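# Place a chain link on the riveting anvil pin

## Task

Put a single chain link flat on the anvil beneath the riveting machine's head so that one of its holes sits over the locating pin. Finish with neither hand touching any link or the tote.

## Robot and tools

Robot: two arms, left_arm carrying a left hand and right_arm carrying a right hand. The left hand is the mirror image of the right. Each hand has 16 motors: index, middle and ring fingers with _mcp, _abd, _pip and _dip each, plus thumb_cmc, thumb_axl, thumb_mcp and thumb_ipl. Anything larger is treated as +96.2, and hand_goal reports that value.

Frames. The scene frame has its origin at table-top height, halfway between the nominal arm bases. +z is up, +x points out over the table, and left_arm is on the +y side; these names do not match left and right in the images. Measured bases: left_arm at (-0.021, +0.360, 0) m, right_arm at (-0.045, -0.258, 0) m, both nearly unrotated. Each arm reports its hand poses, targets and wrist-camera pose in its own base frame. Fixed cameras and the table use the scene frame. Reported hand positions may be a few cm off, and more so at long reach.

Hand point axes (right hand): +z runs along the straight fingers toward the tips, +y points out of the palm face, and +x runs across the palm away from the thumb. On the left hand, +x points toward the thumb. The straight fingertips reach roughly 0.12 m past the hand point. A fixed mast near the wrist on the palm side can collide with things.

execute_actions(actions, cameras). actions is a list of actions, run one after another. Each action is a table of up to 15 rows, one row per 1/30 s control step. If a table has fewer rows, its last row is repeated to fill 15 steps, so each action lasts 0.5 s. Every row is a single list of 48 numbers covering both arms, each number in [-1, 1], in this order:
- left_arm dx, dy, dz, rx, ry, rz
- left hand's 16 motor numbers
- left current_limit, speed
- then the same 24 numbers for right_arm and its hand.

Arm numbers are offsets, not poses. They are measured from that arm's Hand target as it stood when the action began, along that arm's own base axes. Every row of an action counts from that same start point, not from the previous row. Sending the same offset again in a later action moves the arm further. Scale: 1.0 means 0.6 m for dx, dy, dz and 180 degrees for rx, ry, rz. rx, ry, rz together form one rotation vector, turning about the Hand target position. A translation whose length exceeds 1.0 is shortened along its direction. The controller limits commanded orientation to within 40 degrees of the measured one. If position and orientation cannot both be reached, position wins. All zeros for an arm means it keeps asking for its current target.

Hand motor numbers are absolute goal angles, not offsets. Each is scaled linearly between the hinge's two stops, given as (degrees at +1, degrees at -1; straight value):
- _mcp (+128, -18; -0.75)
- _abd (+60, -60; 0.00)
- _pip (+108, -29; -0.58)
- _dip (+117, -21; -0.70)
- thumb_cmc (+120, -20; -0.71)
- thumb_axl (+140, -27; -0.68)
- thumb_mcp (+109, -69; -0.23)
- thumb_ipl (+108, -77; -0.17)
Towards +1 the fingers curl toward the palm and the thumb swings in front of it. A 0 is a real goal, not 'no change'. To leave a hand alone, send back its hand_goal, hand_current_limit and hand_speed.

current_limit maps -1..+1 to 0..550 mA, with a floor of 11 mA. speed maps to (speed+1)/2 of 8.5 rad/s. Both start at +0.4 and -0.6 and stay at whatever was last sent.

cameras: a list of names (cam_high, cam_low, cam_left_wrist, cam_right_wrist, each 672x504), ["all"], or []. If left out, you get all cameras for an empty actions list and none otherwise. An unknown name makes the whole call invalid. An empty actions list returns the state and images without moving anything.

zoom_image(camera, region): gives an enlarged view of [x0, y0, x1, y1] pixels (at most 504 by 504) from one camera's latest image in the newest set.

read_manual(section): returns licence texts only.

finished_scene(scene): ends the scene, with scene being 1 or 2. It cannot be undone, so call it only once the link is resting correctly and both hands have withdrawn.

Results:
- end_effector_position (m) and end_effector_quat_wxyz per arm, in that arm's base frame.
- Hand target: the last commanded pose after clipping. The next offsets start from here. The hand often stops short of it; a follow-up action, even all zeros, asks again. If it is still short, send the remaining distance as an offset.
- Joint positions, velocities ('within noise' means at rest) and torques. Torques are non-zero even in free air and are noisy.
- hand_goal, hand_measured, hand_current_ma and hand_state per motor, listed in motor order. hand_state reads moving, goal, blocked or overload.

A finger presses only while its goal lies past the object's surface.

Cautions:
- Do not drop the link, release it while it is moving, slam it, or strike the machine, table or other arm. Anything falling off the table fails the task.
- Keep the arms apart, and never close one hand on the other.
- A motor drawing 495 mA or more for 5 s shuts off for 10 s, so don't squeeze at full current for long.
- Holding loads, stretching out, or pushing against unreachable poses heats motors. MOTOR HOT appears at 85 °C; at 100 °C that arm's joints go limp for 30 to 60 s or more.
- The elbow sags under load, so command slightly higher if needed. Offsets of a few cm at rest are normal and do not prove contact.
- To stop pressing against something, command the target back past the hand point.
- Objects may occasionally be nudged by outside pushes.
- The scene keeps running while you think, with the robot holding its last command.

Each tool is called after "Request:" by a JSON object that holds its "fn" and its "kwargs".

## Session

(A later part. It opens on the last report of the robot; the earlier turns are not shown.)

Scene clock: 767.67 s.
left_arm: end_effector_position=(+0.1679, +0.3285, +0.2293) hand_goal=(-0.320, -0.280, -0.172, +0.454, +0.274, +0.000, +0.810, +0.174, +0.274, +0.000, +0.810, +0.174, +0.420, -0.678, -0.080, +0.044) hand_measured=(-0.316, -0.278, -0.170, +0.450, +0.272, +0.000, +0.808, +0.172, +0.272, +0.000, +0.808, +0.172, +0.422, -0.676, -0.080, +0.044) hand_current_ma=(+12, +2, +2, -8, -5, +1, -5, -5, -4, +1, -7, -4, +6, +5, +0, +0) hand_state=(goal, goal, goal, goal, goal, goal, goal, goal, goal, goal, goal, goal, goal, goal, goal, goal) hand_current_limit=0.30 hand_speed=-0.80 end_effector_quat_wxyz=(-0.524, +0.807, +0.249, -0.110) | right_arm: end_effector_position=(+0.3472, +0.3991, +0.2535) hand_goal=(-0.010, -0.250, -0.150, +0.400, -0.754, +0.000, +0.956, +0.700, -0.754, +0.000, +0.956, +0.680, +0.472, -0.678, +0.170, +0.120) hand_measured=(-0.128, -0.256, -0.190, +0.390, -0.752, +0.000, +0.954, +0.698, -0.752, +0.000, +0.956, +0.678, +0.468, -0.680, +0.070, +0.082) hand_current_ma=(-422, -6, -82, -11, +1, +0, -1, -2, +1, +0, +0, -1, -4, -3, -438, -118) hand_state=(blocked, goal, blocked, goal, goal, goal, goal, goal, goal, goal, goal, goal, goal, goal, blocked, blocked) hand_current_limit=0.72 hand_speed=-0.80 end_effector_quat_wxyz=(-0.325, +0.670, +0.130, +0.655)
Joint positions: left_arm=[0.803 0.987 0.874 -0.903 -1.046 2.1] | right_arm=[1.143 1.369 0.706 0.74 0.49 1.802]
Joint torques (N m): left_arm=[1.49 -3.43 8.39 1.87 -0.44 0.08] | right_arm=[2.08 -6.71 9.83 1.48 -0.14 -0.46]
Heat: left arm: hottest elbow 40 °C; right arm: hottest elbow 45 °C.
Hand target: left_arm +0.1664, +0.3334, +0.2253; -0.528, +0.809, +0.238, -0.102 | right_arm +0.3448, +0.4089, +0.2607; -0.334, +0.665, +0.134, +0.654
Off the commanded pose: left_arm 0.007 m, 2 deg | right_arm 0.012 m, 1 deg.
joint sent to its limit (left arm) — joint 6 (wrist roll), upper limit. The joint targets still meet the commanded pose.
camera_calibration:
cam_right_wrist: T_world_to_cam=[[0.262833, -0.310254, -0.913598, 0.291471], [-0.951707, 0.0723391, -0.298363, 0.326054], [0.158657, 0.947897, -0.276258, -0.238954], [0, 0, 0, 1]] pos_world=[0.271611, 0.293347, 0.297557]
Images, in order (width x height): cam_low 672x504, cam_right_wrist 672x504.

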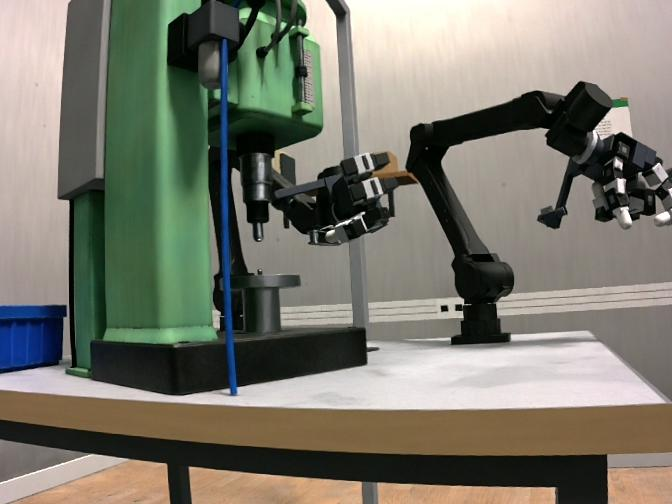

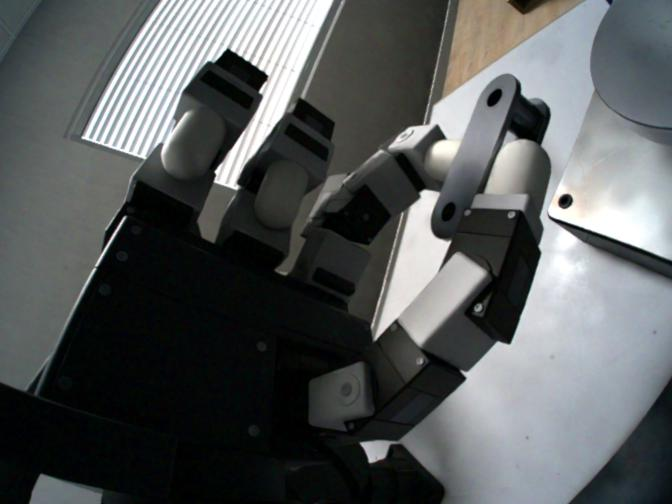

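Request:
{"fn": "execute_actions", "kwargs": {"actions": [[[0,0,0,0,0,0,-0.32,-0.28,-0.172,0.454,0.274,0,0.81,0.174,0.274,0,0.81,0.174,0.42,-0.678,-0.08,0.045,0.3,-0.8,0.0225,-0.05,-0.01,0,0,0.0,-0.01,-0.25,-0.15,0.40,-0.753,0,0.956,0.70,-0.753,0,0.956,0.68,0.473,-0.678,0.17,0.12,0.72,-0.8]]], "cameras": ["cam_low","cam_right_wrist"]}}

Request:
{"fn": "zoom_image", "kwargs": {"camera": "cam_low", "region": [220, 160, 460, 340]}}

Scene clock: 772.83 s.
left_arm: end_effector_position=(+0.1679, +0.3285, +0.2293) hand_goal=(-0.320, -0.280, -0.172, +0.454, +0.274, +0.000, +0.810, +0.174, +0.274, +0.000, +0.810, +0.174, +0.420, -0.678, -0.080, +0.044) hand_measured=(-0.316, -0.278, -0.170, +0.450, +0.272, +0.000, +0.808, +0.172, +0.272, +0.000, +0.808, +0.172, +0.422, -0.676, -0.080, +0.044) hand_current_ma=(+12, +2, +2, -8, -5, +1, -5, -5, -4, +1, -7, -4, +6, +5, +0, +0) hand_state=(goal, goal, goal, goal, goal, goal, goal, goal, goal, goal, goal, goal, goal, goal, goal, goal) hand_current_limit=0.30 hand_speed=-0.80 end_effector_quat_wxyz=(-0.524, +0.807, +0.249, -0.110) | right_arm: end_effector_position=(+0.3574, +0.3773, +0.2442) hand_goal=(-0.010, -0.250, -0.150, +0.400, -0.754, +0.000, +0.956, +0.700, -0.754, +0.000, +0.956, +0.680, +0.472, -0.678, +0.170, +0.120) hand_measured=(-0.128, -0.256, -0.190, +0.392, -0.752, +0.000, +0.954, +0.698, -0.752, +0.000, +0.956, +0.678, +0.468, -0.680, +0.070, +0.082) hand_current_ma=(-418, -6, -82, -10, +1, +0, -1, -2, +1, +0, +0, -1, -5, -3, -438, -120) hand_state=(blocked, goal, blocked, goal, goal, goal, goal, goal, goal, goal, goal, goal, goal, goal, blocked, blocked) hand_current_limit=0.72 hand_speed=-0.80 end_effector_quat_wxyz=(-0.325, +0.674, +0.138, +0.649)
Joint positions: left_arm=[0.803 0.987 0.874 -0.903 -1.046 2.1] | right_arm=[1.09 1.337 0.656 0.74 0.424 1.808]
Joint torques (N m): left_arm=[1.44 -3.43 8.38 1.87 -0.45 0.05] | right_arm=[0.85 -7.36 8.9 2.02 -0.12 -0.46]
Heat: left arm: hottest elbow 40 °C; right arm: hottest elbow 45 °C.
Hand target: left_arm +0.1664, +0.3334, +0.2253; -0.528, +0.809, +0.238, -0.102 | right_arm +0.3584, +0.3790, +0.2547; -0.334, +0.665, +0.134, +0.654
Off the commanded pose: left_arm 0.007 m, 2 deg | right_arm 0.011 m, 2 deg.
joint sent to its limit (left arm) — joint 6 (wrist roll), upper limit. The joint targets still meet the commanded pose.
camera_calibration:
cam_right_wrist: T_world_to_cam=[[0.259855, -0.3194, -0.911295, 0.277382], [-0.954794, 0.0561082, -0.291924, 0.340174], [0.144372, 0.945957, -0.290381, -0.213245], [0, 0, 0, 1]] pos_world=[0.283504, 0.27123, 0.290159]
Images, in order (width x height): cam_low 672x504, cam_right_wrist 672x504.

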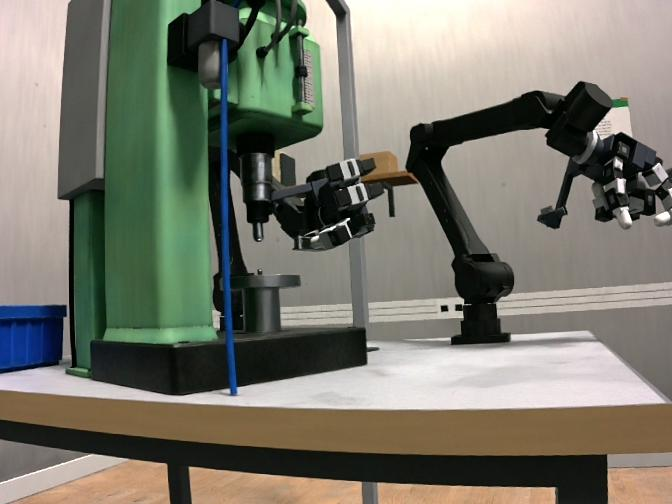

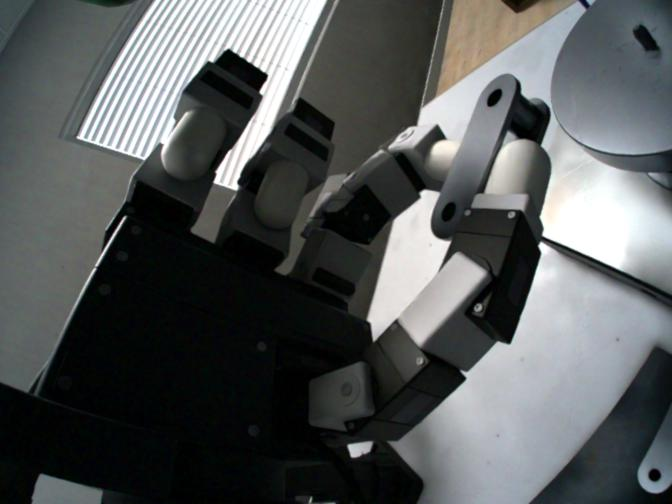

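Scaled by 2.100 from the camera's 672x504 image, which has a finer 960x720 frame.

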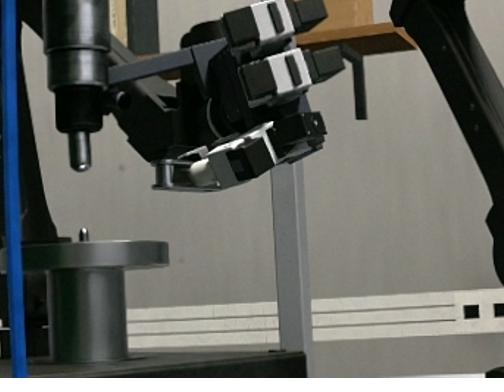

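Request:
{"fn": "zoom_image", "kwargs": {"camera": "cam_right_wrist", "region": [472, 0, 672, 150]}}

Scaled by 2.520 from the camera's 672x504 image, which has a finer 960x720 frame.

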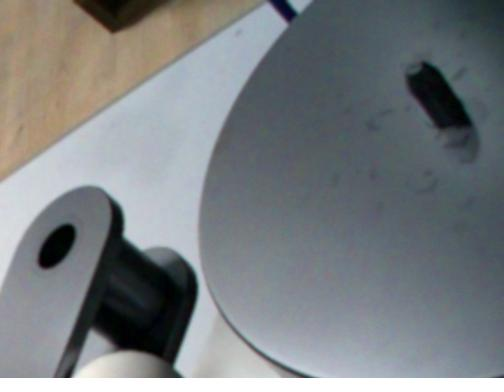

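Request:
{"fn": "execute_actions", "kwargs": {"actions": [[[0,0,0,0,0,0,-0.32,-0.28,-0.172,0.454,0.274,0,0.81,0.174,0.274,0,0.81,0.174,0.42,-0.678,-0.08,0.045,0.3,-0.8,0.035,-0.047,-0.032,0,0,0.0,-0.01,-0.25,-0.15,0.40,-0.753,0,0.956,0.70,-0.753,0,0.956,0.68,0.473,-0.678,0.17,0.12,0.72,-0.8]]], "cameras": ["cam_low","cam_right_wrist"]}}

Request:
{"fn": "zoom_image", "kwargs": {"camera": "cam_low", "region": [220, 200, 380, 320]}}

Request:
{"fn": "zoom_image", "kwargs": {"camera": "cam_right_wrist", "region": [420, 0, 672, 189]}}

Scene clock: 792.10 s.
left_arm: end_effector_position=(+0.1679, +0.3285, +0.2293) hand_goal=(-0.320, -0.280, -0.172, +0.454, +0.274, +0.000, +0.810, +0.174, +0.274, +0.000, +0.810, +0.174, +0.420, -0.678, -0.080, +0.044) hand_measured=(-0.316, -0.278, -0.170, +0.450, +0.272, +0.000, +0.808, +0.172, +0.272, +0.000, +0.808, +0.172, +0.422, -0.676, -0.080, +0.044) hand_current_ma=(+12, +2, +2, -8, -5, +1, -5, -5, -4, +1, -7, -4, +6, +5, +0, +0) hand_state=(goal, goal, goal, goal, goal, goal, goal, goal, goal, goal, goal, goal, goal, goal, goal, goal) hand_current_limit=0.30 hand_speed=-0.80 end_effector_quat_wxyz=(-0.524, +0.807, +0.249, -0.110) | right_arm: end_effector_position=(+0.3787, +0.3442, +0.2213) hand_goal=(-0.010, -0.250, -0.150, +0.400, -0.754, +0.000, +0.956, +0.700, -0.754, +0.000, +0.956, +0.680, +0.472, -0.678, +0.170, +0.120) hand_measured=(-0.126, -0.256, -0.190, +0.392, -0.752, +0.000, +0.954, +0.698, -0.752, +0.000, +0.956, +0.678, +0.468, -0.680, +0.070, +0.082) hand_current_ma=(-411, -6, -83, -9, +1, +0, -1, -2, +1, +0, +0, -1, -4, -3, -438, -124) hand_state=(blocked, goal, blocked, goal, goal, goal, goal, goal, goal, goal, goal, goal, goal, goal, blocked, blocked) hand_current_limit=0.72 hand_speed=-0.80 end_effector_quat_wxyz=(-0.318, +0.682, +0.139, +0.644)
Joint positions: left_arm=[0.803 0.987 0.874 -0.903 -1.046 2.1] | right_arm=[0.995 1.334 0.593 0.774 0.335 1.816]
Joint torques (N m): left_arm=[1.44 -3.49 8.35 1.92 -0.45 0.06] | right_arm=[1.32 -6.42 8.91 3.12 -0.09 -0.46]
Heat: left arm: hottest elbow 40 °C; right arm: hottest elbow 45 °C.
Hand target: left_arm +0.1664, +0.3334, +0.2253; -0.528, +0.809, +0.238, -0.102 | right_arm +0.3793, +0.3507, +0.2355; -0.334, +0.665, +0.134, +0.654
Off the commanded pose: left_arm 0.007 m, 2 deg | right_arm 0.016 m, 3 deg.
joint sent to its limit (left arm) — joint 6 (wrist roll), upper limit. The joint targets still meet the commanded pose.
camera_calibration:
cam_right_wrist: T_world_to_cam=[[0.244971, -0.337744, -0.9088, 0.25189], [-0.958533, 0.0564126, -0.279342, 0.354291], [0.145614, 0.939546, -0.30992, -0.185583], [0, 0, 0, 1]] pos_world=[0.304917, 0.239452, 0.27037]
Images, in order (width x height): cam_low 672x504, cam_right_wrist 672x504.

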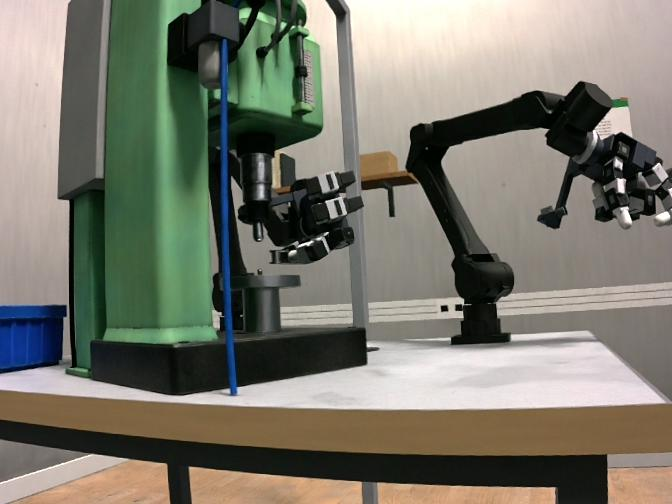

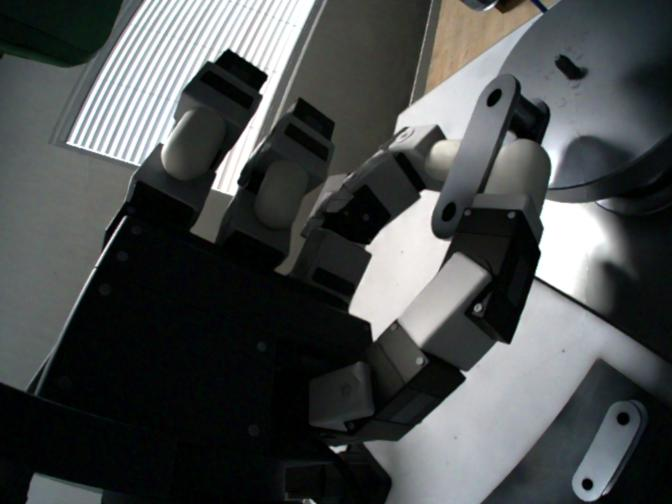

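Scaled by 3.150 from the camera's 672x504 image, which has a finer 960x720 frame.

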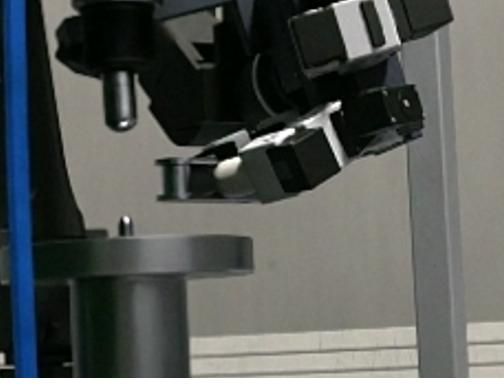

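Scaled by 2.000 from the camera's 672x504 image, which has a finer 960x720 frame.

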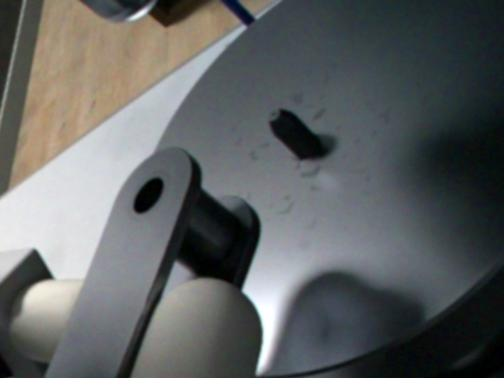

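Request:
{"fn": "execute_actions", "kwargs": {"actions": [[[0,0,0,0,0,0,-0.32,-0.28,-0.172,0.454,0.274,0,0.81,0.174,0.274,0,0.81,0.174,0.42,-0.678,-0.08,0.045,0.3,-0.8,0.039,-0.003,0.0,0.01,-0.008,0.0,-0.01,-0.25,-0.15,0.40,-0.753,0,0.956,0.70,-0.753,0,0.956,0.68,0.473,-0.678,0.17,0.12,0.72,-0.8]]], "cameras": ["cam_low","cam_right_wrist"]}}

Request:
{"fn": "zoom_image", "kwargs": {"camera": "cam_low", "region": [220, 200, 380, 320]}}

Request:
{"fn": "zoom_image", "kwargs": {"camera": "cam_right_wrist", "region": [420, 0, 672, 189]}}

Scene clock: 828.13 s.
left_arm: end_effector_position=(+0.1679, +0.3285, +0.2293) hand_goal=(-0.320, -0.280, -0.172, +0.454, +0.274, +0.000, +0.810, +0.174, +0.274, +0.000, +0.810, +0.174, +0.420, -0.678, -0.080, +0.044) hand_measured=(-0.316, -0.278, -0.170, +0.450, +0.272, +0.000, +0.808, +0.172, +0.272, +0.000, +0.808, +0.172, +0.422, -0.676, -0.080, +0.044) hand_current_ma=(+12, +2, +2, -8, -5, +1, -5, -5, -4, +1, -7, -4, +6, +5, +0, +0) hand_state=(goal, goal, goal, goal, goal, goal, goal, goal, goal, goal, goal, goal, goal, goal, goal, goal) hand_current_limit=0.30 hand_speed=-0.80 end_effector_quat_wxyz=(-0.524, +0.807, +0.249, -0.110) | right_arm: end_effector_position=(+0.3956, +0.3428, +0.2144) hand_goal=(-0.010, -0.250, -0.150, +0.400, -0.754, +0.000, +0.956, +0.700, -0.754, +0.000, +0.956, +0.680, +0.472, -0.678, +0.170, +0.120) hand_measured=(-0.126, -0.256, -0.190, +0.392, -0.752, +0.000, +0.954, +0.698, -0.752, +0.000, +0.956, +0.678, +0.468, -0.680, +0.070, +0.080) hand_current_ma=(-408, -6, -83, -9, +1, +0, -1, -2, +1, +0, +0, -1, -4, -3, -438, -126) hand_state=(blocked, goal, blocked, goal, goal, goal, goal, goal, goal, goal, goal, goal, goal, goal, blocked, blocked) hand_current_limit=0.72 hand_speed=-0.80 end_effector_quat_wxyz=(-0.328, +0.673, +0.138, +0.649)
Joint positions: left_arm=[0.803 0.987 0.874 -0.903 -1.046 2.1] | right_arm=[0.949 1.382 0.594 0.848 0.278 1.821]
Joint torques (N m): left_arm=[1.26 -3.49 8.31 1.8 -0.45 0.06] | right_arm=[0.56 -6.59 9.85 3.15 -0.08 -0.46]
Heat: left arm: hottest elbow 40 °C; right arm: hottest elbow 44 °C.
Hand target: left_arm +0.1664, +0.3334, +0.2253; -0.528, +0.809, +0.238, -0.102 | right_arm +0.4027, +0.3489, +0.2354; -0.343, +0.651, +0.128, +0.665
Off the commanded pose: left_arm 0.007 m, 2 deg | right_arm 0.023 m, 4 deg.
joint sent to its limit (left arm) — joint 6 (wrist roll), upper limit. The joint targets still meet the commanded pose.
camera_calibration:
cam_right_wrist: T_world_to_cam=[[0.261323, -0.313539, -0.912909, 0.227132], [-0.955152, 0.0524582, -0.291432, 0.37122], [0.139265, 0.948125, -0.285769, -0.194463], [0, 0, 0, 1]] pos_world=[0.322299, 0.236116, 0.259964]
Images, in order (width x height): cam_low 672x504, cam_right_wrist 672x504.

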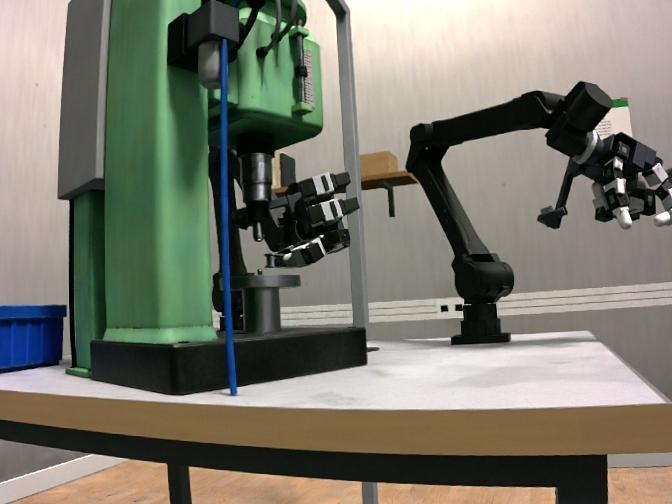

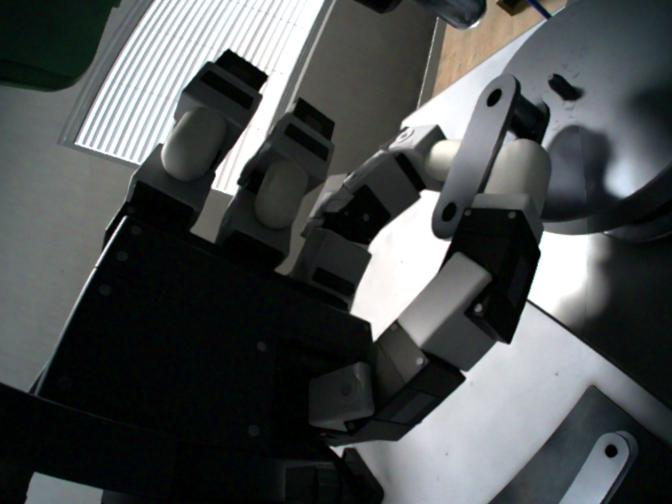

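Scaled by 3.150 from the camera's 672x504 image, which has a finer 960x720 frame.

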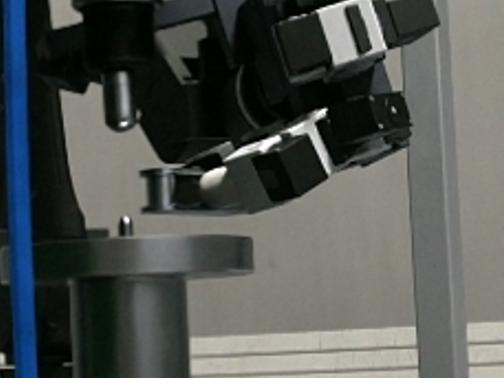

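Scaled by 2.000 from the camera's 672x504 image, which has a finer 960x720 frame.

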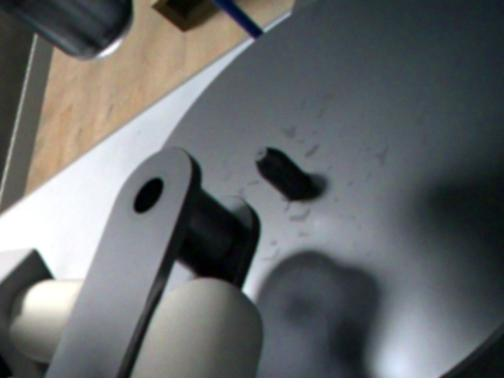

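Request:
{"fn": "execute_actions", "kwargs": {"actions": [[[0,0,0,0,0,0,-0.32,-0.28,-0.172,0.454,0.274,0,0.81,0.174,0.274,0,0.81,0.174,0.42,-0.678,-0.08,0.045,0.3,-0.8,0.026,-0.002,0.018,0,0,0.0,-0.01,-0.25,-0.15,0.40,-0.753,0,0.956,0.70,-0.753,0,0.956,0.68,0.473,-0.678,0.17,0.12,0.72,-0.8]]], "cameras": ["cam_low","cam_right_wrist"]}}

Request:
{"fn": "zoom_image", "kwargs": {"camera": "cam_low", "region": [220, 200, 380, 320]}}

Request:
{"fn": "zoom_image", "kwargs": {"camera": "cam_right_wrist", "region": [420, 0, 672, 189]}}

Scene clock: 842.07 s.
left_arm: end_effector_position=(+0.1679, +0.3285, +0.2293) hand_goal=(-0.320, -0.280, -0.172, +0.454, +0.274, +0.000, +0.810, +0.174, +0.274, +0.000, +0.810, +0.174, +0.420, -0.678, -0.080, +0.044) hand_measured=(-0.316, -0.278, -0.170, +0.450, +0.272, +0.000, +0.808, +0.172, +0.272, +0.000, +0.808, +0.172, +0.422, -0.676, -0.080, +0.044) hand_current_ma=(+12, +2, +2, -8, -5, +1, -5, -5, -4, +1, -7, -4, +6, +5, +0, +0) hand_state=(goal, goal, goal, goal, goal, goal, goal, goal, goal, goal, goal, goal, goal, goal, goal, goal) hand_current_limit=0.30 hand_speed=-0.80 end_effector_quat_wxyz=(-0.524, +0.807, +0.249, -0.110) | right_arm: end_effector_position=(+0.4065, +0.3380, +0.2184) hand_goal=(-0.010, -0.250, -0.150, +0.400, -0.754, +0.000, +0.956, +0.700, -0.754, +0.000, +0.956, +0.680, +0.472, -0.678, +0.170, +0.120) hand_measured=(-0.126, -0.256, -0.190, +0.392, -0.752, +0.000, +0.954, +0.698, -0.752, +0.000, +0.956, +0.678, +0.468, -0.680, +0.070, +0.080) hand_current_ma=(-408, -6, -83, -9, +1, +0, -1, -2, +1, +0, +0, -1, -4, -3, -438, -126) hand_state=(blocked, goal, blocked, goal, goal, goal, goal, goal, goal, goal, goal, goal, goal, goal, blocked, blocked) hand_current_limit=0.72 hand_speed=-0.80 end_effector_quat_wxyz=(-0.331, +0.670, +0.137, +0.651)
Joint positions: left_arm=[0.803 0.987 0.874 -0.903 -1.046 2.1] | right_arm=[0.916 1.382 0.602 0.848 0.243 1.824]
Joint torques (N m): left_arm=[1.38 -3.37 8.38 1.77 -0.43 0.06] | right_arm=[0.38 -7.06 11.92 1.68 -0.06 -0.46]
Heat: left arm: hottest elbow 40 °C; right arm: hottest elbow 45 °C.
Hand target: left_arm +0.1664, +0.3334, +0.2253; -0.528, +0.809, +0.238, -0.102 | right_arm +0.4183, +0.3477, +0.2462; -0.343, +0.651, +0.128, +0.665
Off the commanded pose: left_arm 0.007 m, 2 deg | right_arm 0.032 m, 3 deg.
joint sent to its limit (left arm) — joint 6 (wrist roll), upper limit. The joint targets still meet the commanded pose.
camera_calibration:
cam_right_wrist: T_world_to_cam=[[0.266259, -0.306064, -0.914019, 0.222186], [-0.953906, 0.05254, -0.295472, 0.383377], [0.138456, 0.95056, -0.277967, -0.192462], [0, 0, 0, 1]] pos_world=[0.333194, 0.230808, 0.262862]
Images, in order (width x height): cam_low 672x504, cam_right_wrist 672x504.

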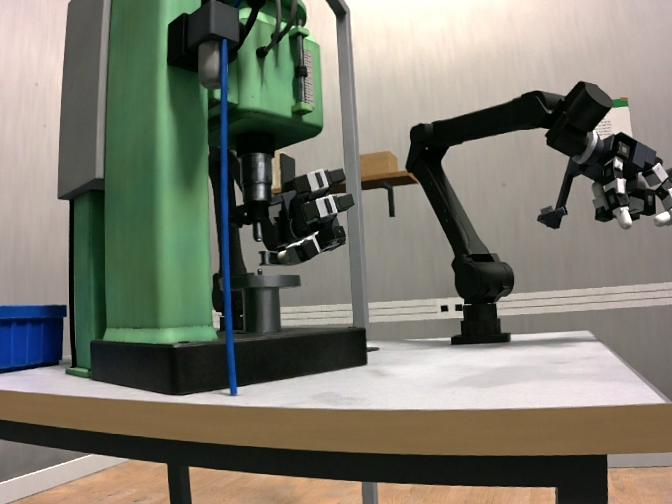

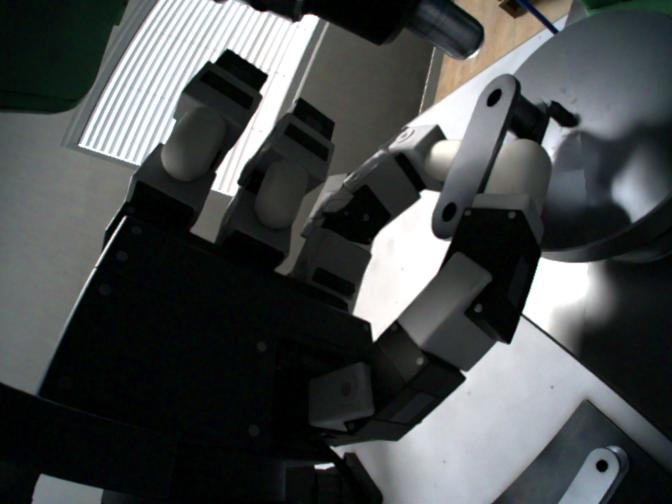

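Scaled by 3.150 from the camera's 672x504 image, which has a finer 960x720 frame.

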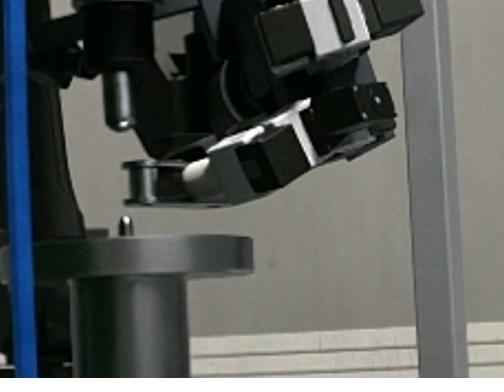

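Scaled by 2.000 from the camera's 672x504 image, which has a finer 960x720 frame.

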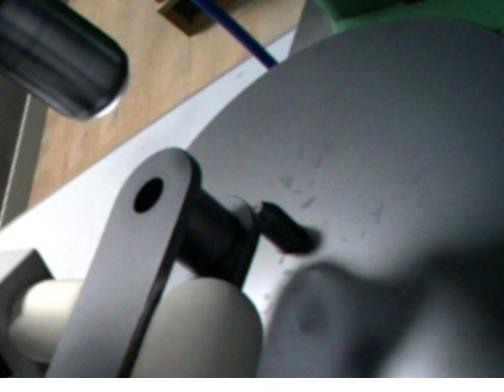

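Request:
{"fn": "execute_actions", "kwargs": {"actions": [[[0,0,0,0,0,0,-0.32,-0.28,-0.172,0.454,0.274,0,0.81,0.174,0.274,0,0.81,0.174,0.42,-0.678,-0.08,0.045,0.3,-0.8,0.034,-0.001,0.012,0,0,0.0,-0.01,-0.25,-0.15,0.40,-0.753,0,0.956,0.70,-0.753,0,0.956,0.68,0.473,-0.678,0.17,0.12,0.72,-0.8]]], "cameras": ["cam_low","cam_right_wrist"]}}

Request:
{"fn": "zoom_image", "kwargs": {"camera": "cam_low", "region": [220, 200, 380, 320]}}

Request:
{"fn": "zoom_image", "kwargs": {"camera": "cam_right_wrist", "region": [420, 0, 672, 189]}}

Scene clock: 854.90 s.
left_arm: end_effector_position=(+0.1679, +0.3285, +0.2293) hand_goal=(-0.320, -0.280, -0.172, +0.454, +0.274, +0.000, +0.810, +0.174, +0.274, +0.000, +0.810, +0.174, +0.420, -0.678, -0.080, +0.044) hand_measured=(-0.316, -0.278, -0.170, +0.450, +0.272, +0.000, +0.808, +0.172, +0.272, +0.000, +0.808, +0.172, +0.422, -0.676, -0.080, +0.044) hand_current_ma=(+12, +2, +2, -8, -5, +1, -5, -5, -4, +1, -7, -4, +6, +5, +0, +0) hand_state=(goal, goal, goal, goal, goal, goal, goal, goal, goal, goal, goal, goal, goal, goal, goal, goal) hand_current_limit=0.30 hand_speed=-0.80 end_effector_quat_wxyz=(-0.524, +0.807, +0.249, -0.110) | right_arm: end_effector_position=(+0.4271, +0.3381, +0.2341) hand_goal=(-0.010, -0.250, -0.150, +0.400, -0.754, +0.000, +0.956, +0.700, -0.754, +0.000, +0.956, +0.680, +0.472, -0.678, +0.170, +0.120) hand_measured=(-0.126, -0.260, -0.190, +0.392, -0.752, +0.000, +0.954, +0.698, -0.752, +0.000, +0.956, +0.678, +0.468, -0.680, +0.070, +0.080) hand_current_ma=(-408, -9, -83, -8, +1, +0, -1, -2, +1, +0, +0, -1, -4, -2, -438, -126) hand_state=(blocked, goal, blocked, goal, goal, goal, goal, goal, goal, goal, goal, goal, goal, goal, blocked, blocked) hand_current_limit=0.72 hand_speed=-0.80 end_effector_quat_wxyz=(-0.336, +0.663, +0.132, +0.655)
Joint positions: left_arm=[0.803 0.987 0.874 -0.903 -1.046 2.1] | right_arm=[0.873 1.387 0.648 0.826 0.202 1.831]
Joint torques (N m): left_arm=[1.14 -3.6 8.42 1.85 -0.45 0.05] | right_arm=[0.44 -6.48 11.93 1.55 -0.09 -0.48]
Heat: left arm: hottest elbow 40 °C; right arm: hottest elbow 48 °C.
Hand target: left_arm +0.1664, +0.3334, +0.2253; -0.528, +0.809, +0.238, -0.102 | right_arm +0.4388, +0.3472, +0.2535; -0.343, +0.651, +0.128, +0.665
Off the commanded pose: left_arm 0.007 m, 2 deg | right_arm 0.024 m, 2 deg.
joint sent to its limit (left arm) — joint 6 (wrist roll), upper limit. The joint targets still meet the commanded pose.
camera_calibration:
cam_right_wrist: T_world_to_cam=[[0.275119, -0.288687, -0.917044, 0.222142], [-0.950818, 0.0595, -0.303982, 0.406043], [0.14232, 0.955573, -0.25812, -0.199073], [0, 0, 0, 1]] pos_world=[0.35329, 0.230199, 0.275759]
Images, in order (width x height): cam_low 672x504, cam_right_wrist 672x504.

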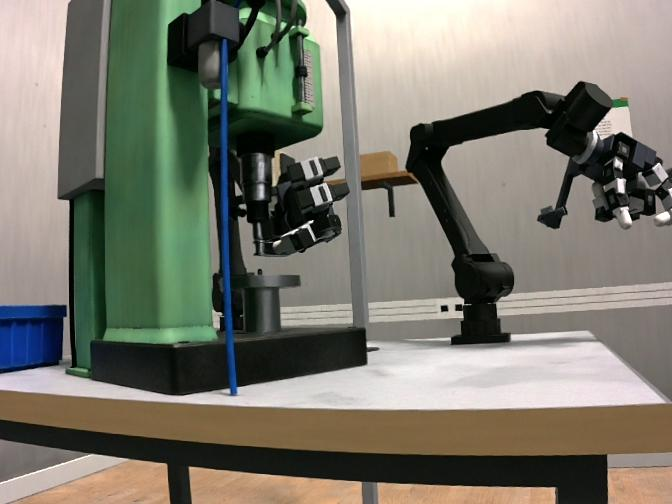

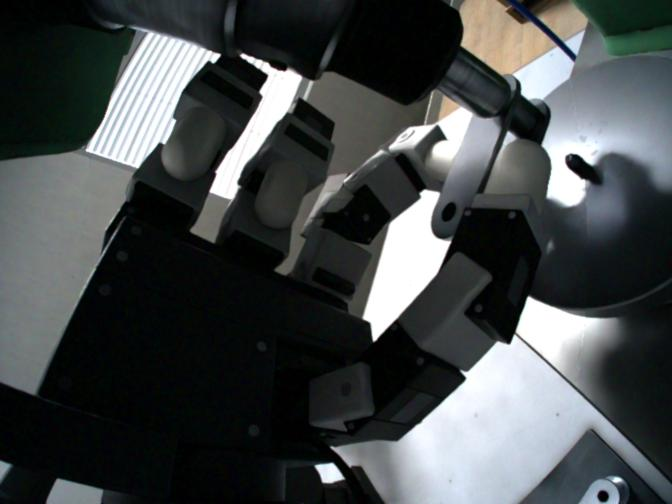

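Scaled by 3.150 from the camera's 672x504 image, which has a finer 960x720 frame.

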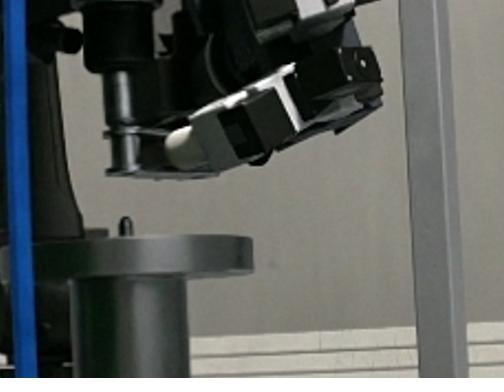

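Scaled by 2.000 from the camera's 672x504 image, which has a finer 960x720 frame.

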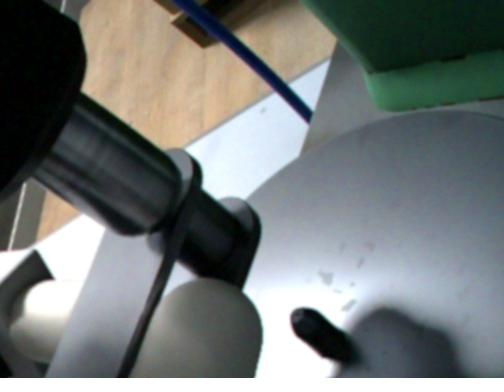

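Request:
{"fn": "execute_actions", "kwargs": {"actions": [[[0,0,0,0,0,0,-0.32,-0.28,-0.172,0.454,0.274,0,0.81,0.174,0.274,0,0.81,0.174,0.42,-0.678,-0.08,0.045,0.3,-0.8,-0.010,-0.008,-0.022,0,0,0.0,-0.01,-0.25,-0.15,0.40,-0.753,0,0.956,0.70,-0.753,0,0.956,0.68,0.473,-0.678,0.17,0.12,0.72,-0.8]]], "cameras": ["cam_low","cam_right_wrist"]}}

Request:
{"fn": "zoom_image", "kwargs": {"camera": "cam_low", "region": [220, 200, 380, 320]}}

Request:
{"fn": "zoom_image", "kwargs": {"camera": "cam_right_wrist", "region": [420, 0, 672, 189]}}

Scene clock: 872.77 s.
left_arm: end_effector_position=(+0.1679, +0.3285, +0.2293) hand_goal=(-0.320, -0.280, -0.172, +0.454, +0.274, +0.000, +0.810, +0.174, +0.274, +0.000, +0.810, +0.174, +0.420, -0.678, -0.080, +0.044) hand_measured=(-0.316, -0.278, -0.170, +0.450, +0.272, +0.000, +0.808, +0.172, +0.272, +0.000, +0.808, +0.172, +0.422, -0.676, -0.080, +0.044) hand_current_ma=(+12, +2, +2, -8, -5, +1, -5, -5, -4, +1, -7, -4, +6, +5, +0, +0) hand_state=(goal, goal, goal, goal, goal, goal, goal, goal, goal, goal, goal, goal, goal, goal, goal, goal) hand_current_limit=0.30 hand_speed=-0.80 end_effector_quat_wxyz=(-0.524, +0.807, +0.249, -0.110) | right_arm: end_effector_position=(+0.4281, +0.3394, +0.2270) hand_goal=(-0.010, -0.250, -0.150, +0.400, -0.754, +0.000, +0.956, +0.700, -0.754, +0.000, +0.956, +0.680, +0.472, -0.678, +0.170, +0.120) hand_measured=(-0.126, -0.260, -0.190, +0.392, -0.752, +0.000, +0.954, +0.698, -0.752, +0.000, +0.956, +0.678, +0.468, -0.680, +0.070, +0.080) hand_current_ma=(-408, -9, -83, -8, +1, +0, -1, -2, +1, +0, +0, -1, -4, -2, -438, -126) hand_state=(blocked, goal, blocked, goal, goal, goal, goal, goal, goal, goal, goal, goal, goal, goal, blocked, blocked) hand_current_limit=0.72 hand_speed=-0.80 end_effector_quat_wxyz=(-0.334, +0.667, +0.134, +0.652)
Joint positions: left_arm=[0.803 0.987 0.874 -0.903 -1.046 2.1] | right_arm=[0.873 1.402 0.648 0.829 0.202 1.831]
Joint torques (N m): left_arm=[1.32 -3.14 8.31 2 -0.44 0.06] | right_arm=[0.73 -6.95 9.11 3.14 0.03 -0.48]
Heat: left arm: hottest elbow 40 °C; right arm: hottest elbow 50 °C.
Hand target: left_arm +0.1664, +0.3334, +0.2253; -0.528, +0.809, +0.238, -0.102 | right_arm +0.4328, +0.3424, +0.2404; -0.343, +0.651, +0.128, +0.665
Off the commanded pose: left_arm 0.007 m, 2 deg | right_arm 0.014 m, 3 deg.
joint sent to its limit (left arm) — joint 6 (wrist roll), upper limit. The joint targets still meet the commanded pose.
camera_calibration:
cam_right_wrist: T_world_to_cam=[[0.267883, -0.297254, -0.916449, 0.221509], [-0.953189, 0.0566966, -0.297013, 0.405095], [0.140248, 0.953113, -0.268152, -0.198221], [0, 0, 0, 1]] pos_world=[0.354594, 0.231804, 0.270166]
Images, in order (width x height): cam_low 672x504, cam_right_wrist 672x504.

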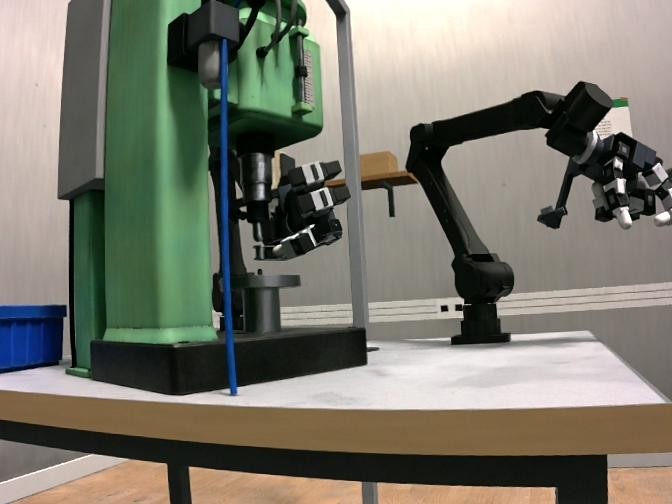

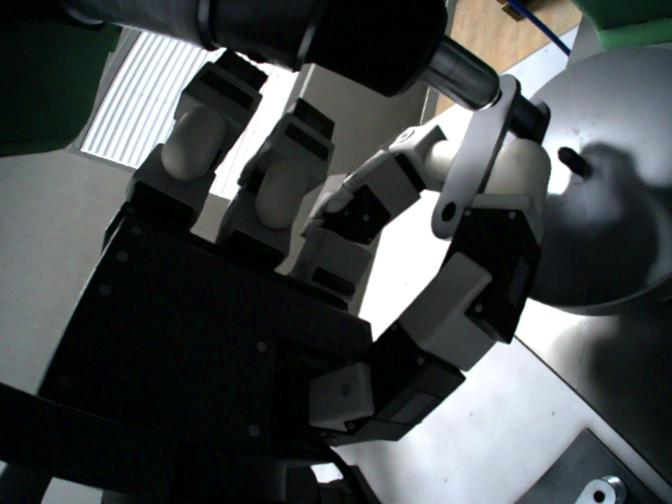

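Scaled by 3.150 from the camera's 672x504 image, which has a finer 960x720 frame.

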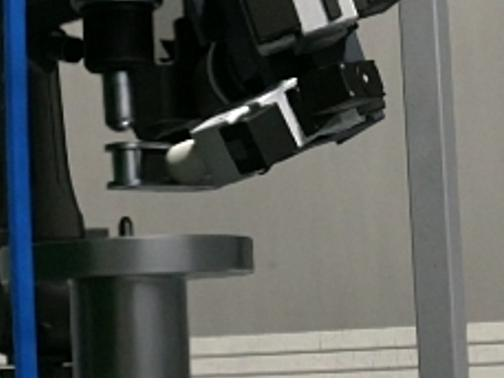

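Scaled by 2.000 from the camera's 672x504 image, which has a finer 960x720 frame.

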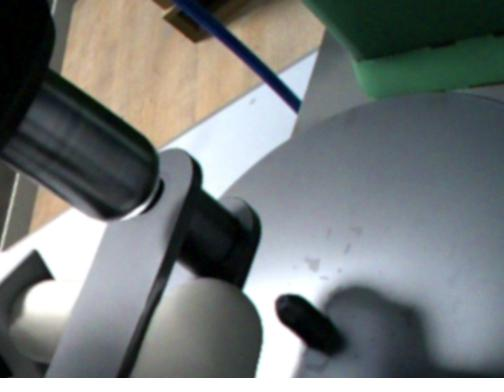

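Request:
{"fn": "execute_actions", "kwargs": {"actions": [[[0,0,0,0,0,0,-0.32,-0.28,-0.172,0.454,0.274,0,0.81,0.174,0.274,0,0.81,0.174,0.42,-0.678,-0.08,0.045,0.3,-0.8,-0.0155,-0.0102,-0.014,0,0,0.0,-0.01,-0.25,-0.15,0.40,-0.753,0,0.956,0.70,-0.753,0,0.956,0.68,0.473,-0.678,0.17,0.12,0.72,-0.8]]], "cameras": ["cam_low","cam_right_wrist"]}}

Request:
{"fn": "zoom_image", "kwargs": {"camera": "cam_low", "region": [220, 200, 380, 320]}}

Request:
{"fn": "zoom_image", "kwargs": {"camera": "cam_right_wrist", "region": [420, 0, 672, 189]}}

Scene clock: 889.87 s.
left_arm: end_effector_position=(+0.1679, +0.3285, +0.2293) hand_goal=(-0.320, -0.280, -0.172, +0.454, +0.274, +0.000, +0.810, +0.174, +0.274, +0.000, +0.810, +0.174, +0.420, -0.678, -0.080, +0.044) hand_measured=(-0.316, -0.278, -0.170, +0.450, +0.272, +0.000, +0.808, +0.172, +0.272, +0.000, +0.808, +0.172, +0.422, -0.676, -0.080, +0.044) hand_current_ma=(+12, +2, +2, -8, -5, +1, -5, -5, -4, +1, -7, -4, +6, +5, +0, +0) hand_state=(goal, goal, goal, goal, goal, goal, goal, goal, goal, goal, goal, goal, goal, goal, goal, goal) hand_current_limit=0.30 hand_speed=-0.80 end_effector_quat_wxyz=(-0.524, +0.807, +0.249, -0.110) | right_arm: end_effector_position=(+0.4234, +0.3326, +0.2191) hand_goal=(-0.010, -0.250, -0.150, +0.400, -0.754, +0.000, +0.956, +0.700, -0.754, +0.000, +0.956, +0.680, +0.472, -0.678, +0.170, +0.120) hand_measured=(-0.126, -0.260, -0.190, +0.392, -0.752, +0.000, +0.954, +0.698, -0.752, +0.000, +0.956, +0.678, +0.468, -0.680, +0.070, +0.080) hand_current_ma=(-408, -9, -83, -8, +1, +0, -1, -2, +1, +0, +0, -1, -4, -2, -438, -126) hand_state=(blocked, goal, blocked, goal, goal, goal, goal, goal, goal, goal, goal, goal, goal, goal, blocked, blocked) hand_current_limit=0.72 hand_speed=-0.80 end_effector_quat_wxyz=(-0.333, +0.668, +0.132, +0.653)
Joint positions: left_arm=[0.803 0.987 0.874 -0.903 -1.046 2.1] | right_arm=[0.873 1.402 0.619 0.858 0.206 1.831]
Joint torques (N m): left_arm=[1.26 -3.31 8.32 1.96 -0.46 0.08] | right_arm=[1.49 -7.24 8.27 3.22 0.14 -0.48]
Heat: left arm: hottest elbow 40 °C; right arm: hottest elbow 50 °C.
Hand target: left_arm +0.1664, +0.3334, +0.2253; -0.528, +0.809, +0.238, -0.102 | right_arm +0.4235, +0.3363, +0.2319; -0.343, +0.651, +0.128, +0.665
Off the commanded pose: left_arm 0.007 m, 2 deg | right_arm 0.013 m, 3 deg.
joint sent to its limit (left arm) — joint 6 (wrist roll), upper limit. The joint targets still meet the commanded pose.
camera_calibration:
cam_right_wrist: T_world_to_cam=[[0.266427, -0.298153, -0.916581, 0.214507], [-0.952955, 0.0611269, -0.296884, 0.397045], [0.144545, 0.952559, -0.267841, -0.194977], [0, 0, 0, 1]] pos_world=[0.349398, 0.225413, 0.262267]
Images, in order (width x height): cam_low 672x504, cam_right_wrist 672x504.

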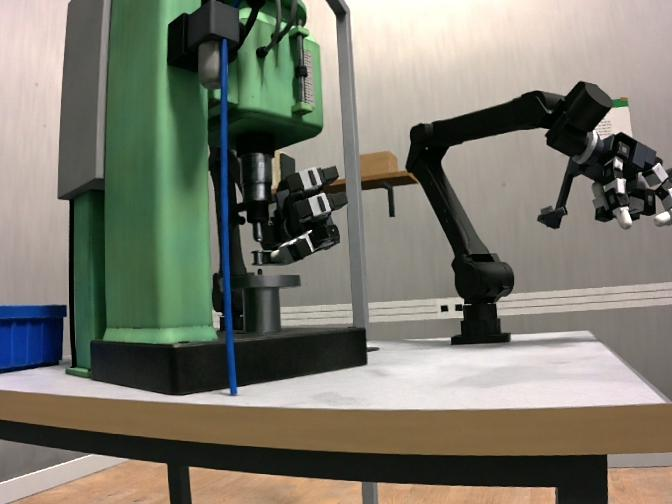

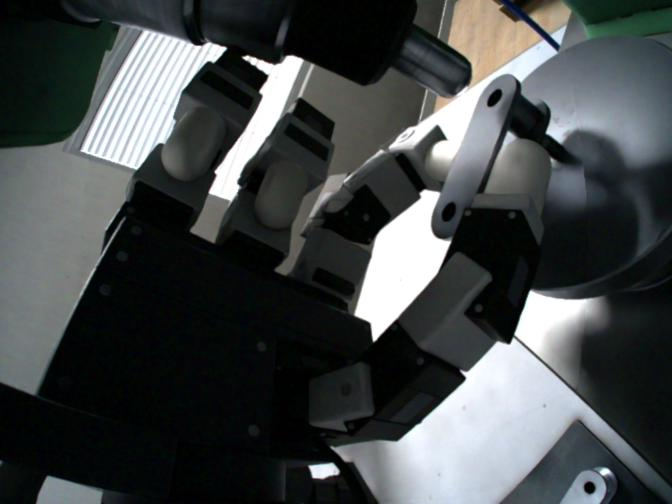

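Scaled by 3.150 from the camera's 672x504 image, which has a finer 960x720 frame.

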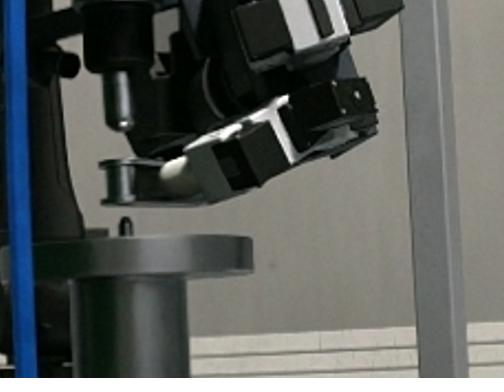

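Scaled by 2.000 from the camera's 672x504 image, which has a finer 960x720 frame.

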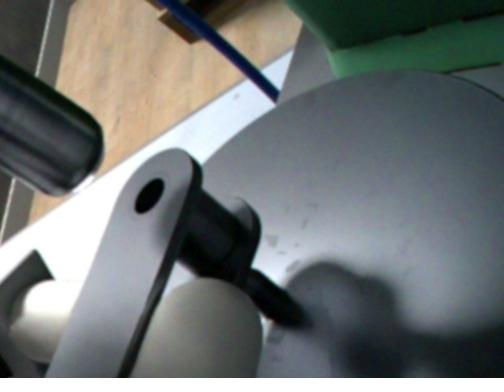

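Request:
{"fn": "zoom_image", "kwargs": {"camera": "cam_low", "region": [240, 230, 300, 285]}}

Request:
{"fn": "zoom_image", "kwargs": {"camera": "cam_right_wrist", "region": [440, 50, 600, 180]}}

Scaled by 8.400 from the camera's 672x504 image, which has a finer 960x720 frame.

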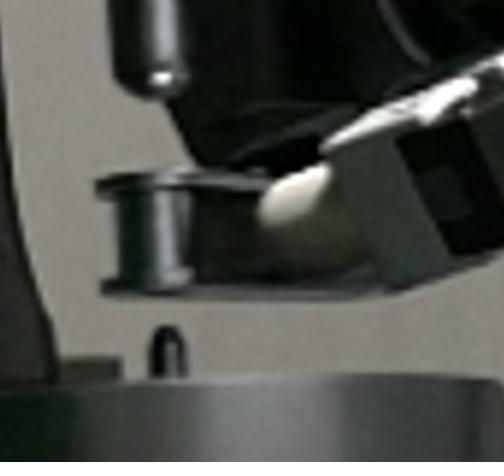

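Scaled by 3.150 from the camera's 672x504 image, which has a finer 960x720 frame.

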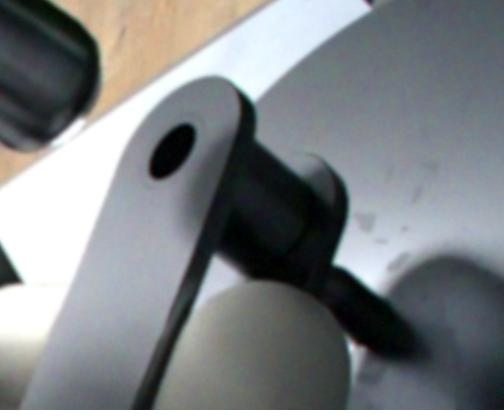

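Request:
{"fn": "zoom_image", "kwargs": {"camera": "cam_right_wrist", "region": [480, 70, 590, 175]}}

Scaled by 4.582 from the camera's 672x504 image, which has a finer 960x720 frame.

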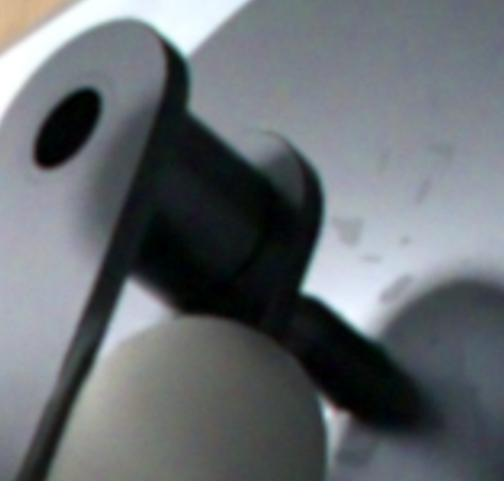

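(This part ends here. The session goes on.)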